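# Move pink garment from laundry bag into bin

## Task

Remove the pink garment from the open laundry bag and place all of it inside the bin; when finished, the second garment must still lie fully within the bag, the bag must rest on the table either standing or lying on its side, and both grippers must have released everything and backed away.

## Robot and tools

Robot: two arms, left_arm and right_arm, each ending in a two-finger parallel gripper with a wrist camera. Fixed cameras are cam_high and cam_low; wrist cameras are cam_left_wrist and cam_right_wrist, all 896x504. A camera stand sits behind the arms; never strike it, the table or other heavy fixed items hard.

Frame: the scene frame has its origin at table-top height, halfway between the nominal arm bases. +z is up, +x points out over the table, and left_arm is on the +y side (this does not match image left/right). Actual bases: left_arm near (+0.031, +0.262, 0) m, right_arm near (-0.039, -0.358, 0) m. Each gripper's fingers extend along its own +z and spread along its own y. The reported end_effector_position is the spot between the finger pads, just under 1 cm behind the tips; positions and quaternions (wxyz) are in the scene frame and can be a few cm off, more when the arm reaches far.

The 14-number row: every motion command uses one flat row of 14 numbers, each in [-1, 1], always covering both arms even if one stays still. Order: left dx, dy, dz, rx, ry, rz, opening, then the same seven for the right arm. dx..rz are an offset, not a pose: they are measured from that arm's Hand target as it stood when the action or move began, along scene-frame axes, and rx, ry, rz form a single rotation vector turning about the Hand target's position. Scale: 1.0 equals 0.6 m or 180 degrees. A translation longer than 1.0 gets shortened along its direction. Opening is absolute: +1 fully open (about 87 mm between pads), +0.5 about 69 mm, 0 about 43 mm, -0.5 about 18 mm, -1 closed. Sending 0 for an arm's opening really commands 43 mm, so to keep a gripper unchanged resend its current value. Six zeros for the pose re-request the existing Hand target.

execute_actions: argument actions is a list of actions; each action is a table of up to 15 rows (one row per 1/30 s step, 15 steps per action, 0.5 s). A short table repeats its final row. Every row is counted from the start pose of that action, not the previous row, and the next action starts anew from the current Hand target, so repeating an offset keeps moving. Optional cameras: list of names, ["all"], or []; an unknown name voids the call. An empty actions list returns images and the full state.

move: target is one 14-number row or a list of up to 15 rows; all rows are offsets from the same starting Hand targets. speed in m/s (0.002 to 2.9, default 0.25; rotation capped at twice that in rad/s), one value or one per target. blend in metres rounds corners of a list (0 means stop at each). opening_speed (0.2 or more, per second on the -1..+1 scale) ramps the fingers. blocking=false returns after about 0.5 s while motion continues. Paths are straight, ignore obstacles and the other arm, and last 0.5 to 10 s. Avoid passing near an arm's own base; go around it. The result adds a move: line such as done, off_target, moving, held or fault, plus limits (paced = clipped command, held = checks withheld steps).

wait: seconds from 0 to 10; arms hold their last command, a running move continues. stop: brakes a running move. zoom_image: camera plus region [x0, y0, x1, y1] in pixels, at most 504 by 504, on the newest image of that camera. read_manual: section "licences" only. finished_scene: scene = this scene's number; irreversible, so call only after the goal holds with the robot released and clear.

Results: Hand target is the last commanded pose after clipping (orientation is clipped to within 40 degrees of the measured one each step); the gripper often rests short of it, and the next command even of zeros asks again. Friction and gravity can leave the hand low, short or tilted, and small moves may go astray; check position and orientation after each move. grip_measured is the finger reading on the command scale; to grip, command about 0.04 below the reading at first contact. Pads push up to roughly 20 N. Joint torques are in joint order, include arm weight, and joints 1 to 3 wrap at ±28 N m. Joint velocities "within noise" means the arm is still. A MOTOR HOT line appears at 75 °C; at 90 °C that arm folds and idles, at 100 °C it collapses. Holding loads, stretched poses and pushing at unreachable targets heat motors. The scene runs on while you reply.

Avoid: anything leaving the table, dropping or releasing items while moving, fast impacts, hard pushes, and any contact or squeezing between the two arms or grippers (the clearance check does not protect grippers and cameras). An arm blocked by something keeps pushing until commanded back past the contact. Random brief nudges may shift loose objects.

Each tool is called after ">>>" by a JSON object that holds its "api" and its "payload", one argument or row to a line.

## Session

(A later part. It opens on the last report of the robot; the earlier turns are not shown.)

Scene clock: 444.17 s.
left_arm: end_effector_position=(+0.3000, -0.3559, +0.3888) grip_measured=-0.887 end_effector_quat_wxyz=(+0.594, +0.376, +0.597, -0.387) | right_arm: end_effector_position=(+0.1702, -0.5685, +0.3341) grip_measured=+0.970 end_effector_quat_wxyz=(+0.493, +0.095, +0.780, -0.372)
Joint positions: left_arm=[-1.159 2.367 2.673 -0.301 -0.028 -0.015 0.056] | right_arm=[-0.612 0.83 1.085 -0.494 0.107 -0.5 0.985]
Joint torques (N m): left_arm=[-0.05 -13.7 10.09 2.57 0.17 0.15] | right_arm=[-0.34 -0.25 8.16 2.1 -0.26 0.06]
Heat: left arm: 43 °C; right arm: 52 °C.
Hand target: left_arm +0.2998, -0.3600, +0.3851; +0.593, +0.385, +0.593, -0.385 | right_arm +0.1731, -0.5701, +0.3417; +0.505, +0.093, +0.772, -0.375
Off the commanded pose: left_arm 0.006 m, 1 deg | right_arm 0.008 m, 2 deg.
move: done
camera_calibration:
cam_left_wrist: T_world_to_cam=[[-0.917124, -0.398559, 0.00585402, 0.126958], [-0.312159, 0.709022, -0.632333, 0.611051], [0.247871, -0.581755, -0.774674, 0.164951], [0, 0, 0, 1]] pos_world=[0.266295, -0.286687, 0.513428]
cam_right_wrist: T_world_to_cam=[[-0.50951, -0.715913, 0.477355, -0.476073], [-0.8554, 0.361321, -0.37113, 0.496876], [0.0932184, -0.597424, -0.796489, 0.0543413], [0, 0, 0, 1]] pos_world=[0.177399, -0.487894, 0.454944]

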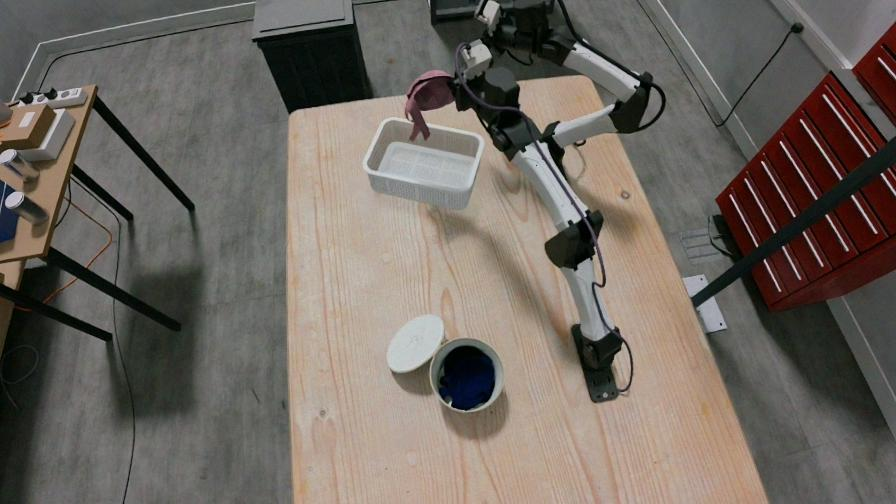

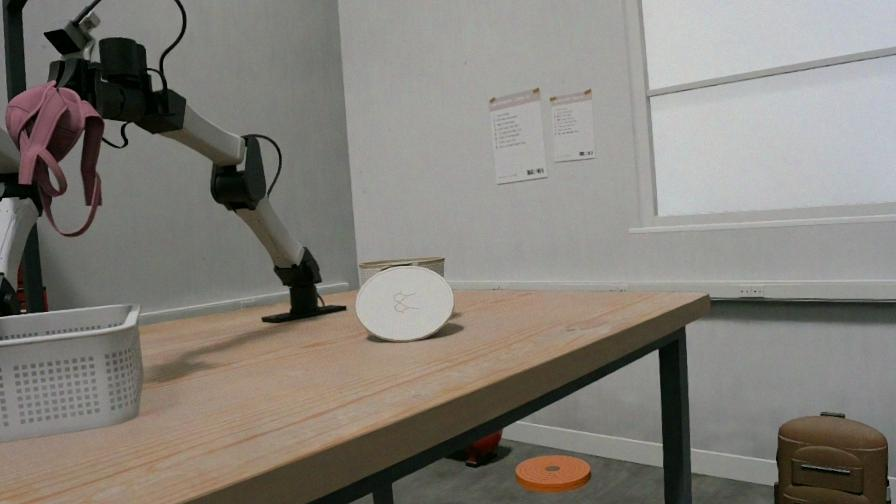

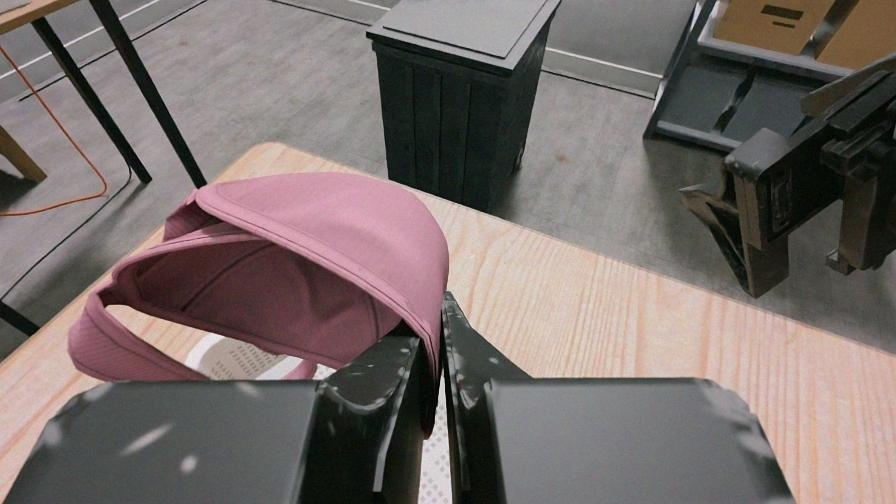

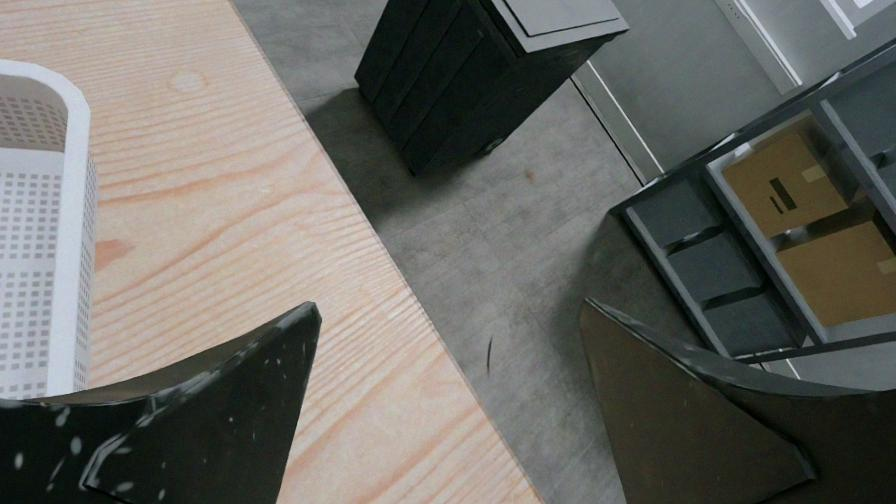

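>>> {"api": "move", "payload": {
  "target": [0.0087, -0.0417, -0.3585, 0, 0, 0, -1, 0, 0, 0, 0, 0, 0, 1],
  "speed": 0.15,
  "cameras": ["cam_high", "cam_left_wrist"]
}}

>>> {"api": "zoom_image", "payload": {
  "camera": "cam_high",
  "region": [340, 80, 540, 240]
}}

Scene clock: 462.07 s.
left_arm: end_effector_position=(+0.3080, -0.3821, +0.1759) grip_measured=-0.887 end_effector_quat_wxyz=(+0.591, +0.379, +0.599, -0.386) | right_arm: end_effector_position=(+0.1702, -0.5685, +0.3341) grip_measured=+0.970 end_effector_quat_wxyz=(+0.493, +0.095, +0.780, -0.372)
Joint positions: left_arm=[-1.163 2.382 1.833 0.546 -0.028 -0.015 0.056] | right_arm=[-0.612 0.83 1.085 -0.494 0.107 -0.5 0.985]
Joint torques (N m): left_arm=[-0.53 -15.53 7.97 2.84 0.06 0.15] | right_arm=[-0.32 -0.25 8.14 2.1 -0.26 0.06]
Motor temperatures (°C): left_arm=[22 39 38 45 24 23 24] | right_arm=[22 25 48 53 25 26 23]
Heat: left arm: 45 °C; right arm: 53 °C.
Hand target: left_arm +0.3051, -0.3850, +0.1701; +0.593, +0.385, +0.593, -0.385 | right_arm +0.1731, -0.5701, +0.3417; +0.505, +0.093, +0.772, -0.375
Off the commanded pose: left_arm 0.007 m, 1 deg | right_arm 0.008 m, 2 deg.
move: done
camera_calibration:
cam_left_wrist: T_world_to_cam=[[-0.91879, -0.394703, 0.00581018, 0.127066], [-0.311195, 0.715187, -0.625831, 0.498469], [0.242862, -0.576816, -0.779937, -0.0129222], [0, 0, 0, 1]] pos_world=[0.275007, -0.313799, 0.301141]
Images, in order (width x height): cam_high 896x504, cam_left_wrist 896x504.

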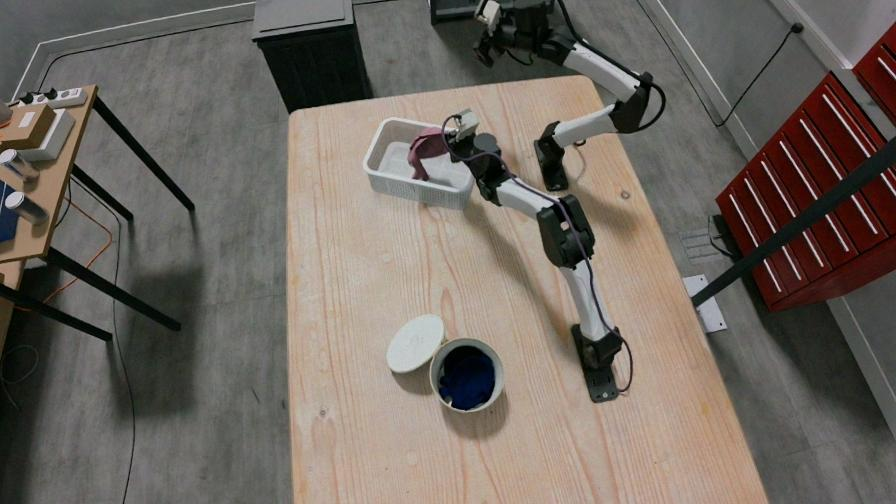

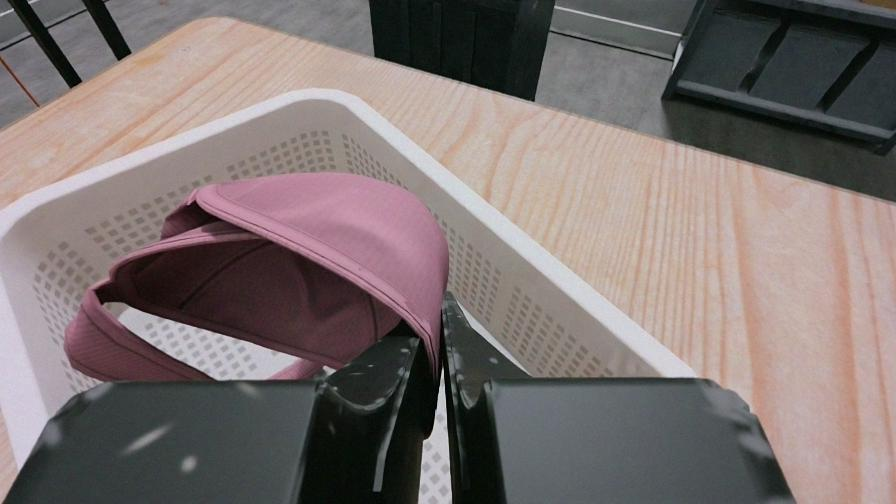

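Scaled by 2.520 from the camera's 896x504 image, which has a finer 1280x720 frame.

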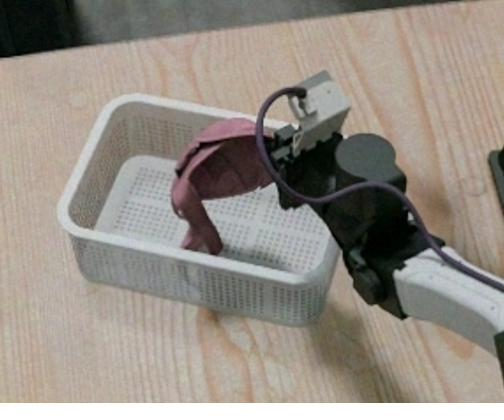

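>>> {"api": "move", "payload": {
  "target": [
    [0, 0, -0.0417, 0, 0, 0, -1, 0, 0, 0, 0, 0, 0, 1],
    [0, 0, -0.0417, 0, 0, 0, 0.3, 0, 0, 0, 0, 0, 0, 1],
    [-0.0333, 0.0762, -0.025, 0, 0, 0, 0.3, 0, 0, 0, 0, 0, 0, 1],
    [-0.045, 0.12, 0.3, 0, 0, 0, 0.3, 0, 0, 0, 0, 0, 0, 1]
  ],
  "speed": [0.1, 0.1, 0.08, 0.2],
  "opening_speed": 1.2,
  "cameras": ["cam_high", "cam_left_wrist", "cam_low"]
}}

>>> {"api": "zoom_image", "payload": {
  "camera": "cam_high",
  "region": [340, 80, 540, 240]
}}

Scene clock: 476.13 s.
left_arm: end_effector_position=(+0.2795, -0.3174, +0.3330) grip_measured=+0.300 end_effector_quat_wxyz=(+0.587, +0.382, +0.603, -0.383) | right_arm: end_effector_position=(+0.1702, -0.5685, +0.3341) grip_measured=+0.970 end_effector_quat_wxyz=(+0.493, +0.095, +0.780, -0.372)
Joint positions: left_arm=[-1.166 2.004 1.868 0.118 -0.03 -0.013 0.65] | right_arm=[-0.612 0.83 1.085 -0.494 0.107 -0.5 0.985]
Joint torques (N m): left_arm=[0.24 -15.5 10.61 2.37 0.15 0.13] | right_arm=[-0.34 -0.27 8.14 2.1 -0.26 0.06]
Motor temperatures (°C): left_arm=[22 45 37 48 24 23 24] | right_arm=[22 24 48 53 25 26 23]
Heat: left arm: 48 °C; right arm: 53 °C.
Hand target: left_arm +0.2781, -0.3130, +0.3499; +0.593, +0.385, +0.593, -0.385 | right_arm +0.1731, -0.5701, +0.3417; +0.505, +0.093, +0.772, -0.375
Off the commanded pose: left_arm 0.018 m, 1 deg | right_arm 0.008 m, 2 deg.
move: off_target (left_arm); target 2's new opening was sent with left_arm's hand 0.014 m and 1 deg from that target
camera_calibration:
cam_left_wrist: T_world_to_cam=[[-0.918907, -0.394458, 0.00371703, 0.126388], [-0.313409, 0.724313, -0.614122, 0.541303], [0.239553, -0.565486, -0.789202, 0.161435], [0, 0, 0, 1]] pos_world=[0.247115, -0.250929, 0.459361]
Images, in order (width x height): cam_high 896x504, cam_low 896x504, cam_left_wrist 896x504.

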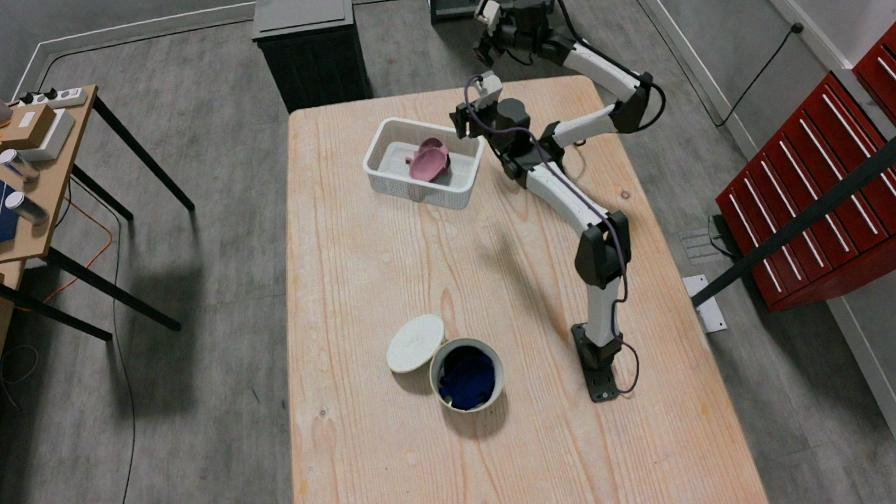

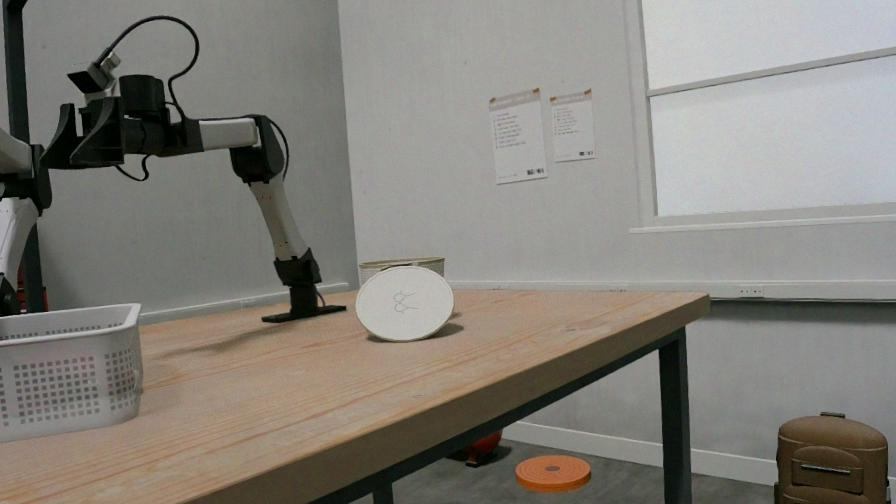

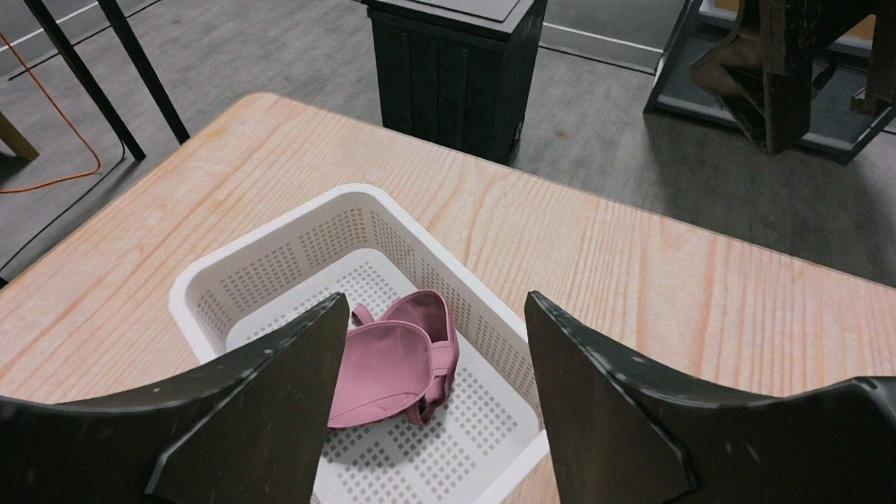

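Scaled by 2.520 from the camera's 896x504 image, which has a finer 1280x720 frame.

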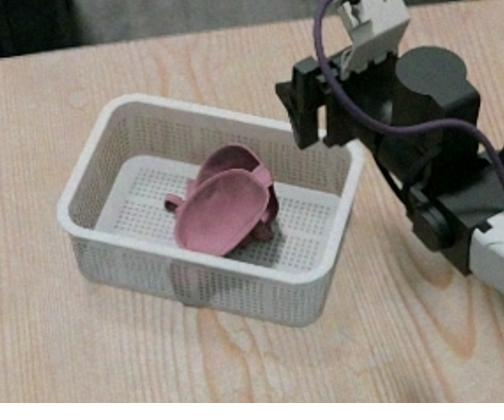

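>>> {"api": "zoom_image", "payload": {
  "camera": "cam_high",
  "region": [380, 300, 520, 430]
}}

>>> {"api": "zoom_image", "payload": {
  "camera": "cam_low",
  "region": [0, 280, 180, 450]
}}

>>> {"api": "zoom_image", "payload": {
  "camera": "cam_left_wrist",
  "region": [150, 150, 600, 504]
}}

Scaled by 3.600 from the camera's 896x504 image, which has a finer 1280x720 frame.

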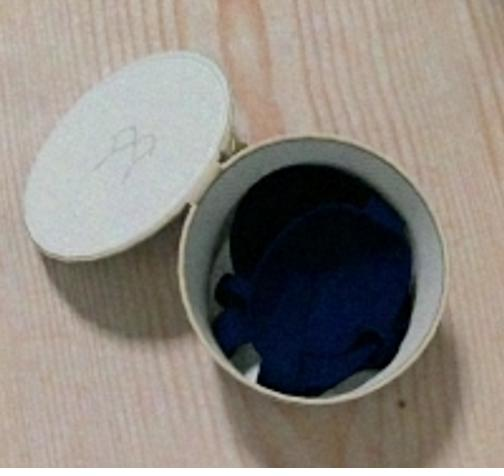

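Scaled by 2.800 from the camera's 896x504 image, which has a finer 1280x720 frame.

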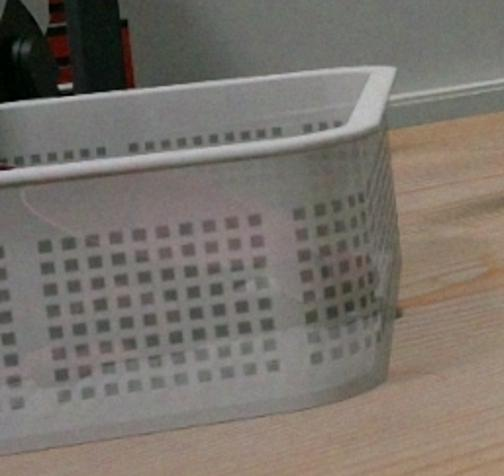

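Scaled by 1.120 from the camera's 896x504 image, which has a finer 1280x720 frame.

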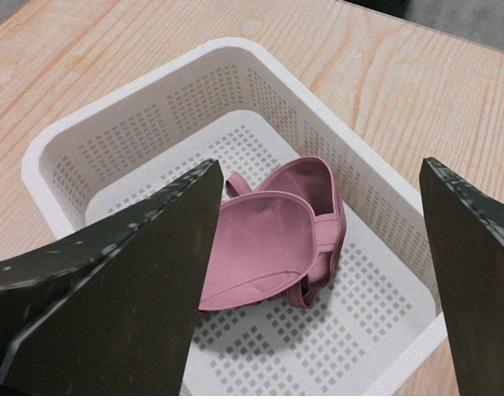

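>>> {"api": "zoom_image", "payload": {
  "camera": "cam_low",
  "region": [90, 340, 170, 420]
}}

>>> {"api": "zoom_image", "payload": {
  "camera": "cam_high",
  "region": [390, 160, 450, 220]
}}

Scaled by 6.300 from the camera's 896x504 image, which has a finer 1280x720 frame.

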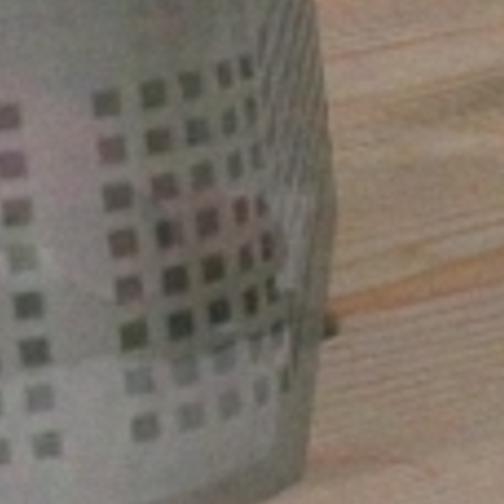

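Scaled by 8.400 from the camera's 896x504 image, which has a finer 1280x720 frame.

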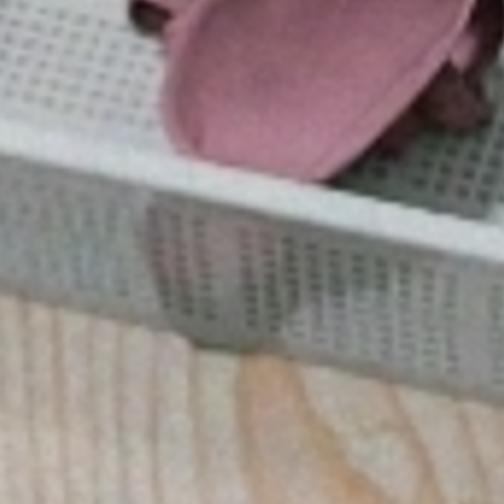

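>>> {"api": "move", "payload": {
  "target": [0.0198, 0.7383, 0, 0.1167, 0.1252, 0.2495, 0.3, 0.2698, 0.342, -0.0195, 0.2043, 0.1125, 0.1508, 0.0],
  "speed": 0.28,
  "cameras": ["all"]
}}

>>> {"api": "zoom_image", "payload": {
  "camera": "cam_right_wrist",
  "region": [200, 0, 700, 380]
}}

Scene clock: 512.80 s.
left_arm: end_effector_position=(+0.2930, +0.1281, +0.3460) grip_measured=+0.300 end_effector_quat_wxyz=(+0.494, +0.144, +0.853, -0.086) | right_arm: end_effector_position=(+0.3338, -0.3689, +0.3217) grip_measured=+0.000 end_effector_quat_wxyz=(+0.372, -0.001, +0.928, -0.009)
Joint positions: left_arm=[-0.57 1.114 1.545 -0.965 -0.207 -0.126 0.65] | right_arm=[0.018 1.612 2.027 -1.222 -0.004 -0.029 0.5]
Joint torques (N m): left_arm=[0.5 -2.69 8.83 2.22 0.09 0.12] | right_arm=[0.38 -6.22 9.22 1.5 -0.27 0.13]
Motor temperatures (°C): left_arm=[22 50 39 49 24 23 24] | right_arm=[22 25 48 53 25 26 23]
Heat: left arm: 50 °C; right arm: 53 °C.
Hand target: left_arm +0.2900, +0.1299, +0.3500; +0.492, +0.150, +0.853, -0.087 | right_arm +0.3350, -0.3650, +0.3299; +0.382, +0.000, +0.924, +0.000
Off the commanded pose: left_arm 0.005 m, 1 deg | right_arm 0.009 m, 2 deg.
move: done
camera_calibration:
cam_left_wrist: T_world_to_cam=[[-0.352255, -0.935874, 0.00755883, 0.216525], [-0.924651, 0.34676, -0.15741, 0.300256], [0.144695, -0.0624377, -0.987504, 0.452421], [0, 0, 0, 1]] pos_world=[0.288441, 0.126772, 0.492395]
cam_right_wrist: T_world_to_cam=[[-0.000572219, -0.999999, 0.00100669, -0.365388], [-0.99578, 0.000662185, 0.0917669, 0.3251], [-0.0917675, -0.000949929, -0.99578, 0.494379], [0, 0, 0, 1]] pos_world=[0.368887, -0.365134, 0.462827]

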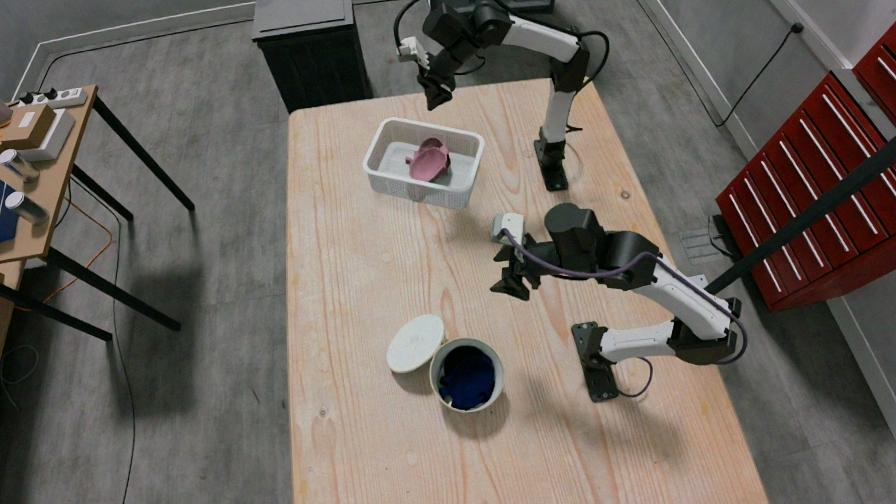

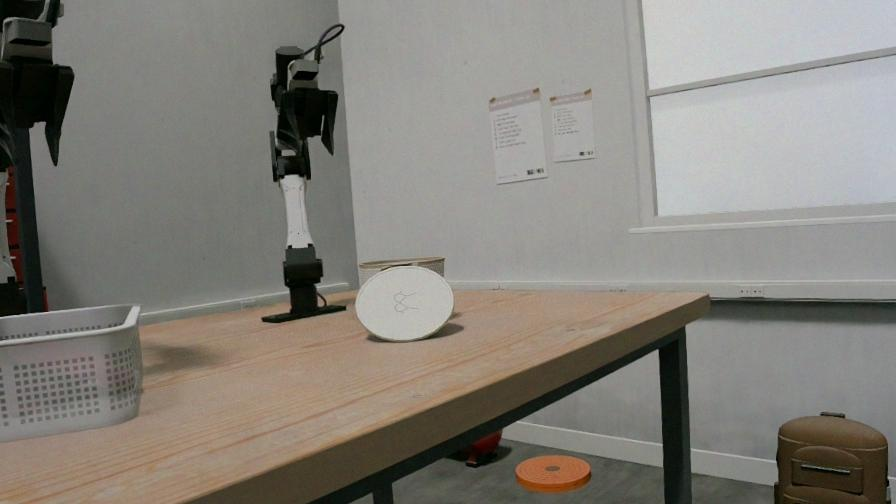

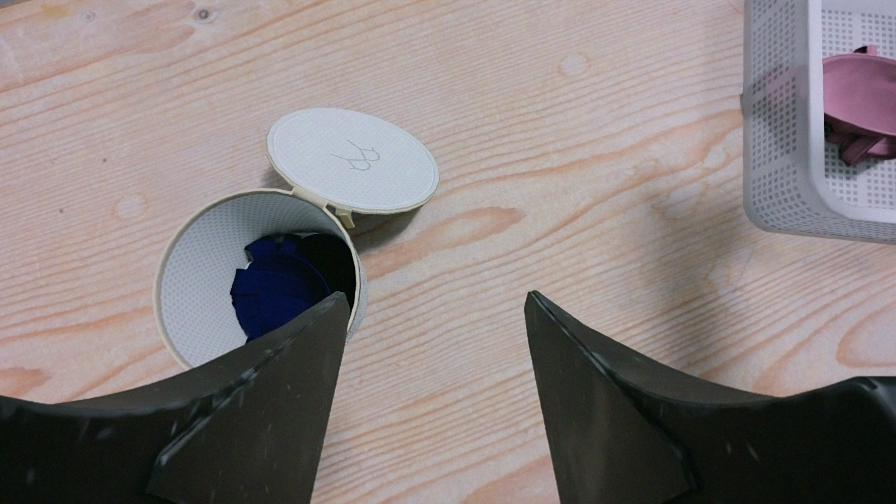

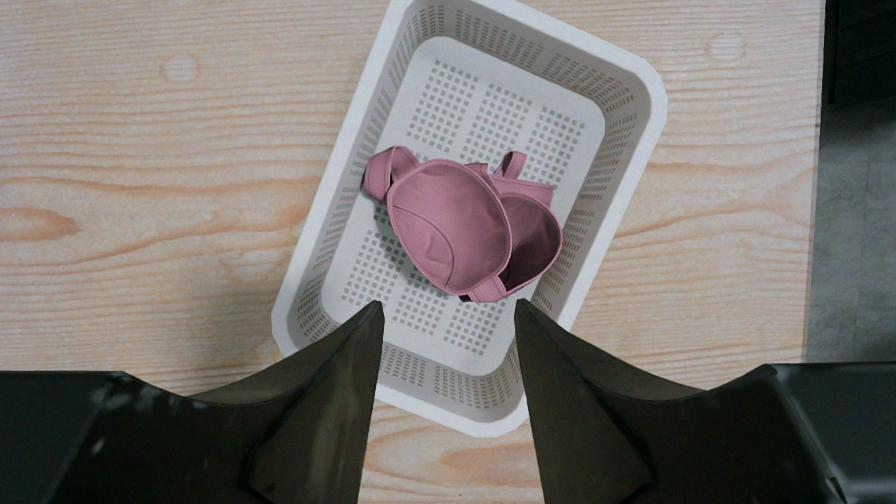

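Scaled by 1.008 from the camera's 896x504 image, which has a finer 1280x720 frame.

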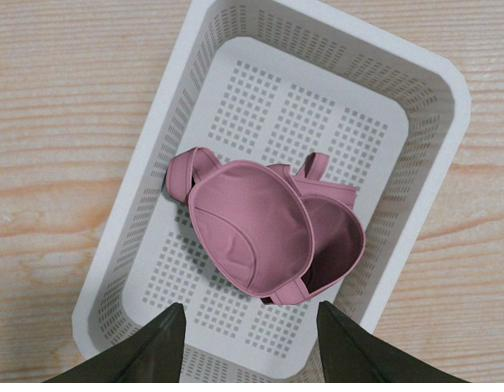

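>>> {"api": "zoom_image", "payload": {
  "camera": "cam_right_wrist",
  "region": [310, 110, 450, 230]
}}

>>> {"api": "zoom_image", "payload": {
  "camera": "cam_left_wrist",
  "region": [700, 30, 896, 230]
}}

Scaled by 3.600 from the camera's 896x504 image, which has a finer 1280x720 frame.

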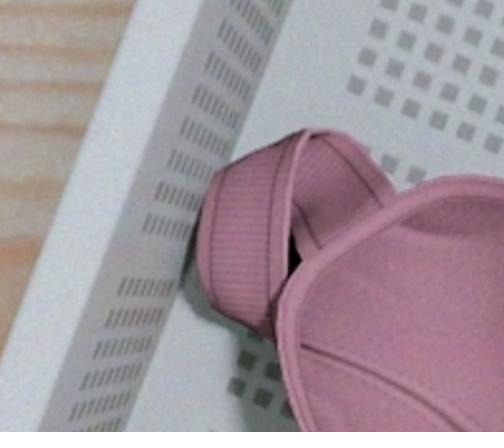

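Scaled by 2.520 from the camera's 896x504 image, which has a finer 1280x720 frame.

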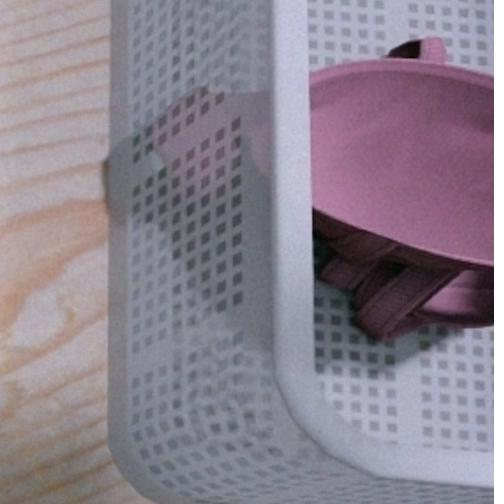

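>>> {"api": "move", "payload": {
  "target": [0.1517, -0.4917, -0.35, -0.1276, -0.1173, -0.2983, 0.3, 0, 0, 0, 0, 0, 0, 0.0],
  "speed": 0.28,
  "cameras": ["cam_left_wrist"]
}}

>>> {"api": "zoom_image", "payload": {
  "camera": "cam_left_wrist",
  "region": [280, 80, 680, 400]
}}

Scene clock: 539.00 s.
left_arm: end_effector_position=(+0.3811, -0.1592, +0.1422) grip_measured=+0.300 end_effector_quat_wxyz=(+0.566, +0.428, +0.564, -0.423) | right_arm: end_effector_position=(+0.3338, -0.3688, +0.3216) grip_measured=+0.000 end_effector_quat_wxyz=(+0.372, -0.001, +0.928, -0.008)
Joint positions: left_arm=[-0.69 2.006 1.035 0.968 0.593 0.01 0.65] | right_arm=[0.018 1.612 2.027 -1.223 -0.005 -0.029 0.5]
Joint torques (N m): left_arm=[-0.42 -9.89 8.83 2.53 0.21 -0.11] | right_arm=[0.38 -6.22 9.22 1.49 -0.27 0.13]
Motor temperatures (°C): left_arm=[22 40 40 48 24 23 23] | right_arm=[22 27 48 49 25 26 23]
Heat: left arm: 48 °C; right arm: 49 °C.
Hand target: left_arm +0.3810, -0.1650, +0.1399; +0.561, +0.430, +0.561, -0.430 | right_arm +0.3350, -0.3650, +0.3300; +0.382, +0.000, +0.924, +0.000
Off the commanded pose: left_arm 0.006 m, 1 deg | right_arm 0.009 m, 2 deg.
move: done
camera_calibration:
cam_left_wrist: T_world_to_cam=[[-0.966932, -0.254452, -0.0172103, 0.326445], [-0.188006, 0.756778, -0.626051, 0.300401], [0.172324, -0.602113, -0.779592, 0.0944686], [0, 0, 0, 1]] pos_world=[0.355848, -0.0873912, 0.267331]
Images, in order (width x height): cam_left_wrist 896x504.

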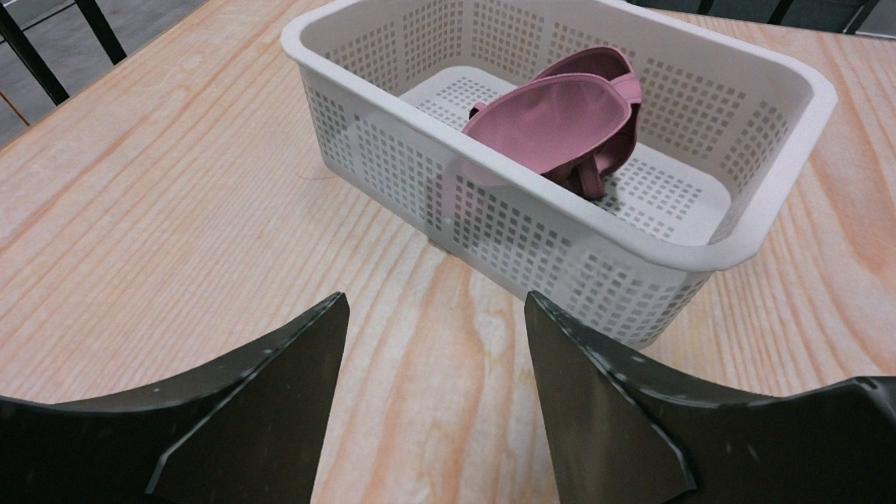

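Scaled by 1.260 from the camera's 896x504 image, which has a finer 1280x720 frame.

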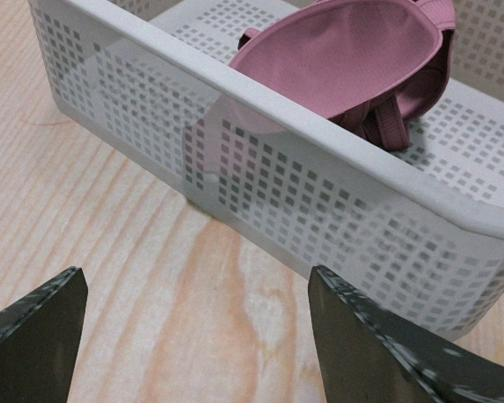

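>>> {"api": "zoom_image", "payload": {
  "camera": "cam_left_wrist",
  "region": [380, 150, 520, 280]
}}

Scaled by 3.600 from the camera's 896x504 image, which has a finer 1280x720 frame.

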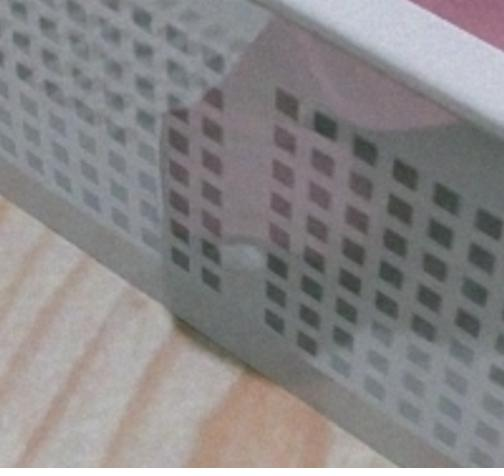

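>>> {"api": "move", "payload": {
  "target": [-0.1517, 0.4917, 0.35, 0.1276, 0.1173, 0.2983, 0.3, -0.2698, -0.342, 0.0195, -0.2043, -0.1125, -0.1508, 0.0],
  "speed": 0.28,
  "cameras": ["cam_high", "cam_low", "cam_left_wrist"]
}}

>>> {"api": "zoom_image", "payload": {
  "camera": "cam_high",
  "region": [340, 80, 540, 240]
}}

>>> {"api": "zoom_image", "payload": {
  "camera": "cam_left_wrist",
  "region": [100, 80, 460, 400]
}}

Scene clock: 552.83 s.
left_arm: end_effector_position=(+0.2903, +0.1259, +0.3489) grip_measured=+0.300 end_effector_quat_wxyz=(+0.496, +0.160, +0.849, -0.092) | right_arm: end_effector_position=(+0.1716, -0.5693, +0.3353) grip_measured=+0.000 end_effector_quat_wxyz=(+0.495, +0.099, +0.780, -0.370)
Joint positions: left_arm=[-0.57 1.107 1.548 -0.965 -0.181 -0.1 0.65] | right_arm=[-0.611 0.839 1.094 -0.495 0.108 -0.489 0.5]
Joint torques (N m): left_arm=[0.51 -2.03 8.36 2.24 -0.18 -0.15] | right_arm=[-0.35 -1.05 7.25 2.11 -0.26 -0.04]
Heat: left arm: 49 °C; right arm: 49 °C.
Hand target: left_arm +0.2900, +0.1300, +0.3499; +0.492, +0.150, +0.853, -0.087 | right_arm +0.1731, -0.5702, +0.3415; +0.505, +0.093, +0.772, -0.375
Off the commanded pose: left_arm 0.004 m, 1 deg | right_arm 0.007 m, 2 deg.
move: done
camera_calibration:
cam_left_wrist: T_world_to_cam=[[-0.385309, -0.922788, -0.000494008, 0.224154], [-0.910225, 0.380151, -0.164243, 0.292898], [0.151749, -0.0628346, -0.98642, 0.453127], [0, 0, 0, 1]] pos_world=[0.28421, 0.123973, 0.49519]
Images, in order (width x height): cam_high 896x504, cam_low 896x504, cam_left_wrist 896x504.

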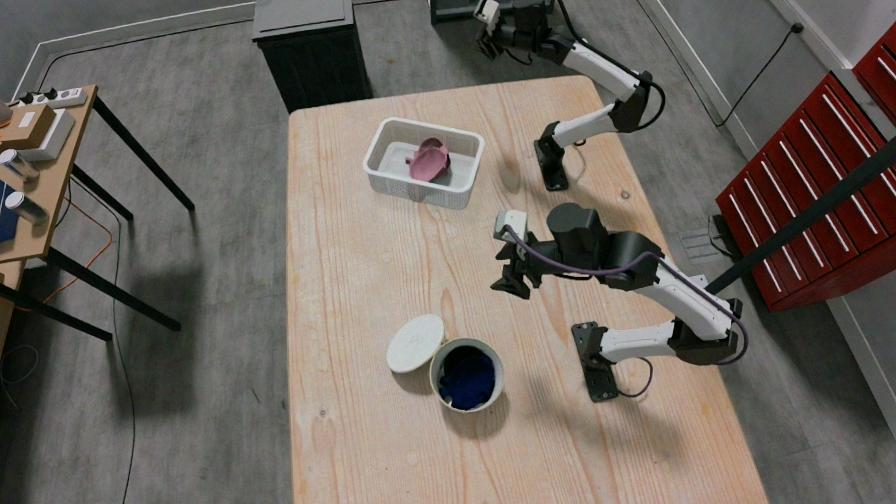

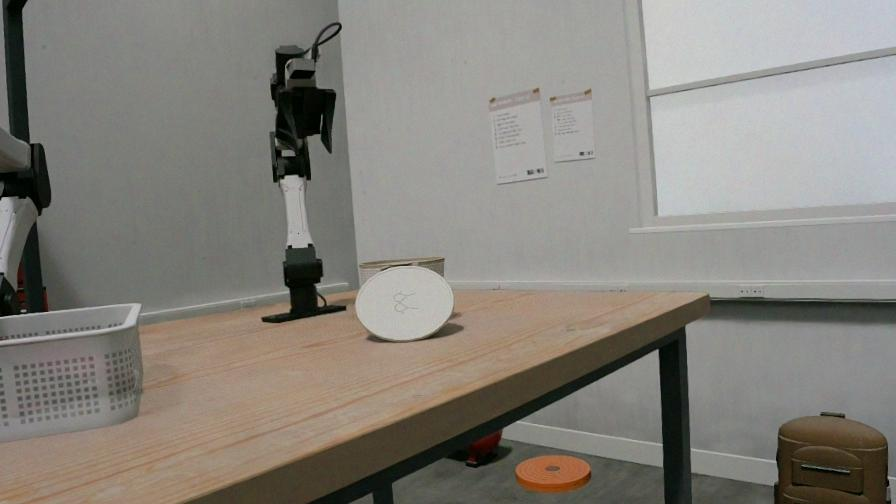

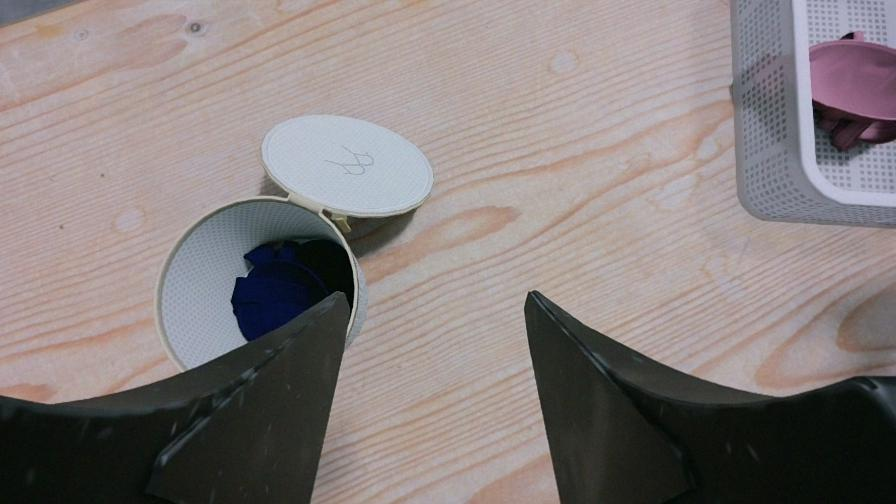

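Scaled by 2.520 from the camera's 896x504 image, which has a finer 1280x720 frame.

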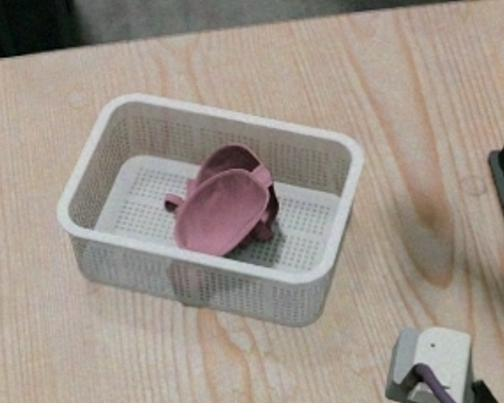

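Scaled by 1.400 from the camera's 896x504 image, which has a finer 1280x720 frame.

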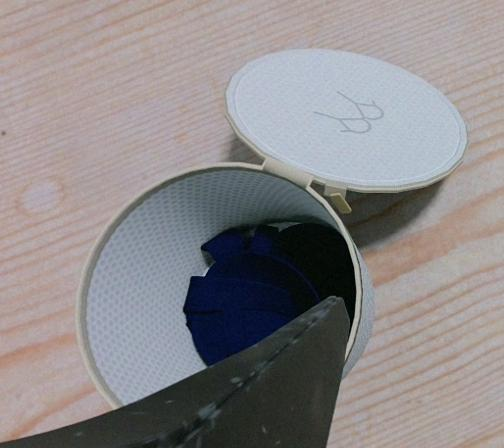

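>>> {"api": "finished_scene", "payload": {
  "scene": 2
}}

The scene is finished: the task was done.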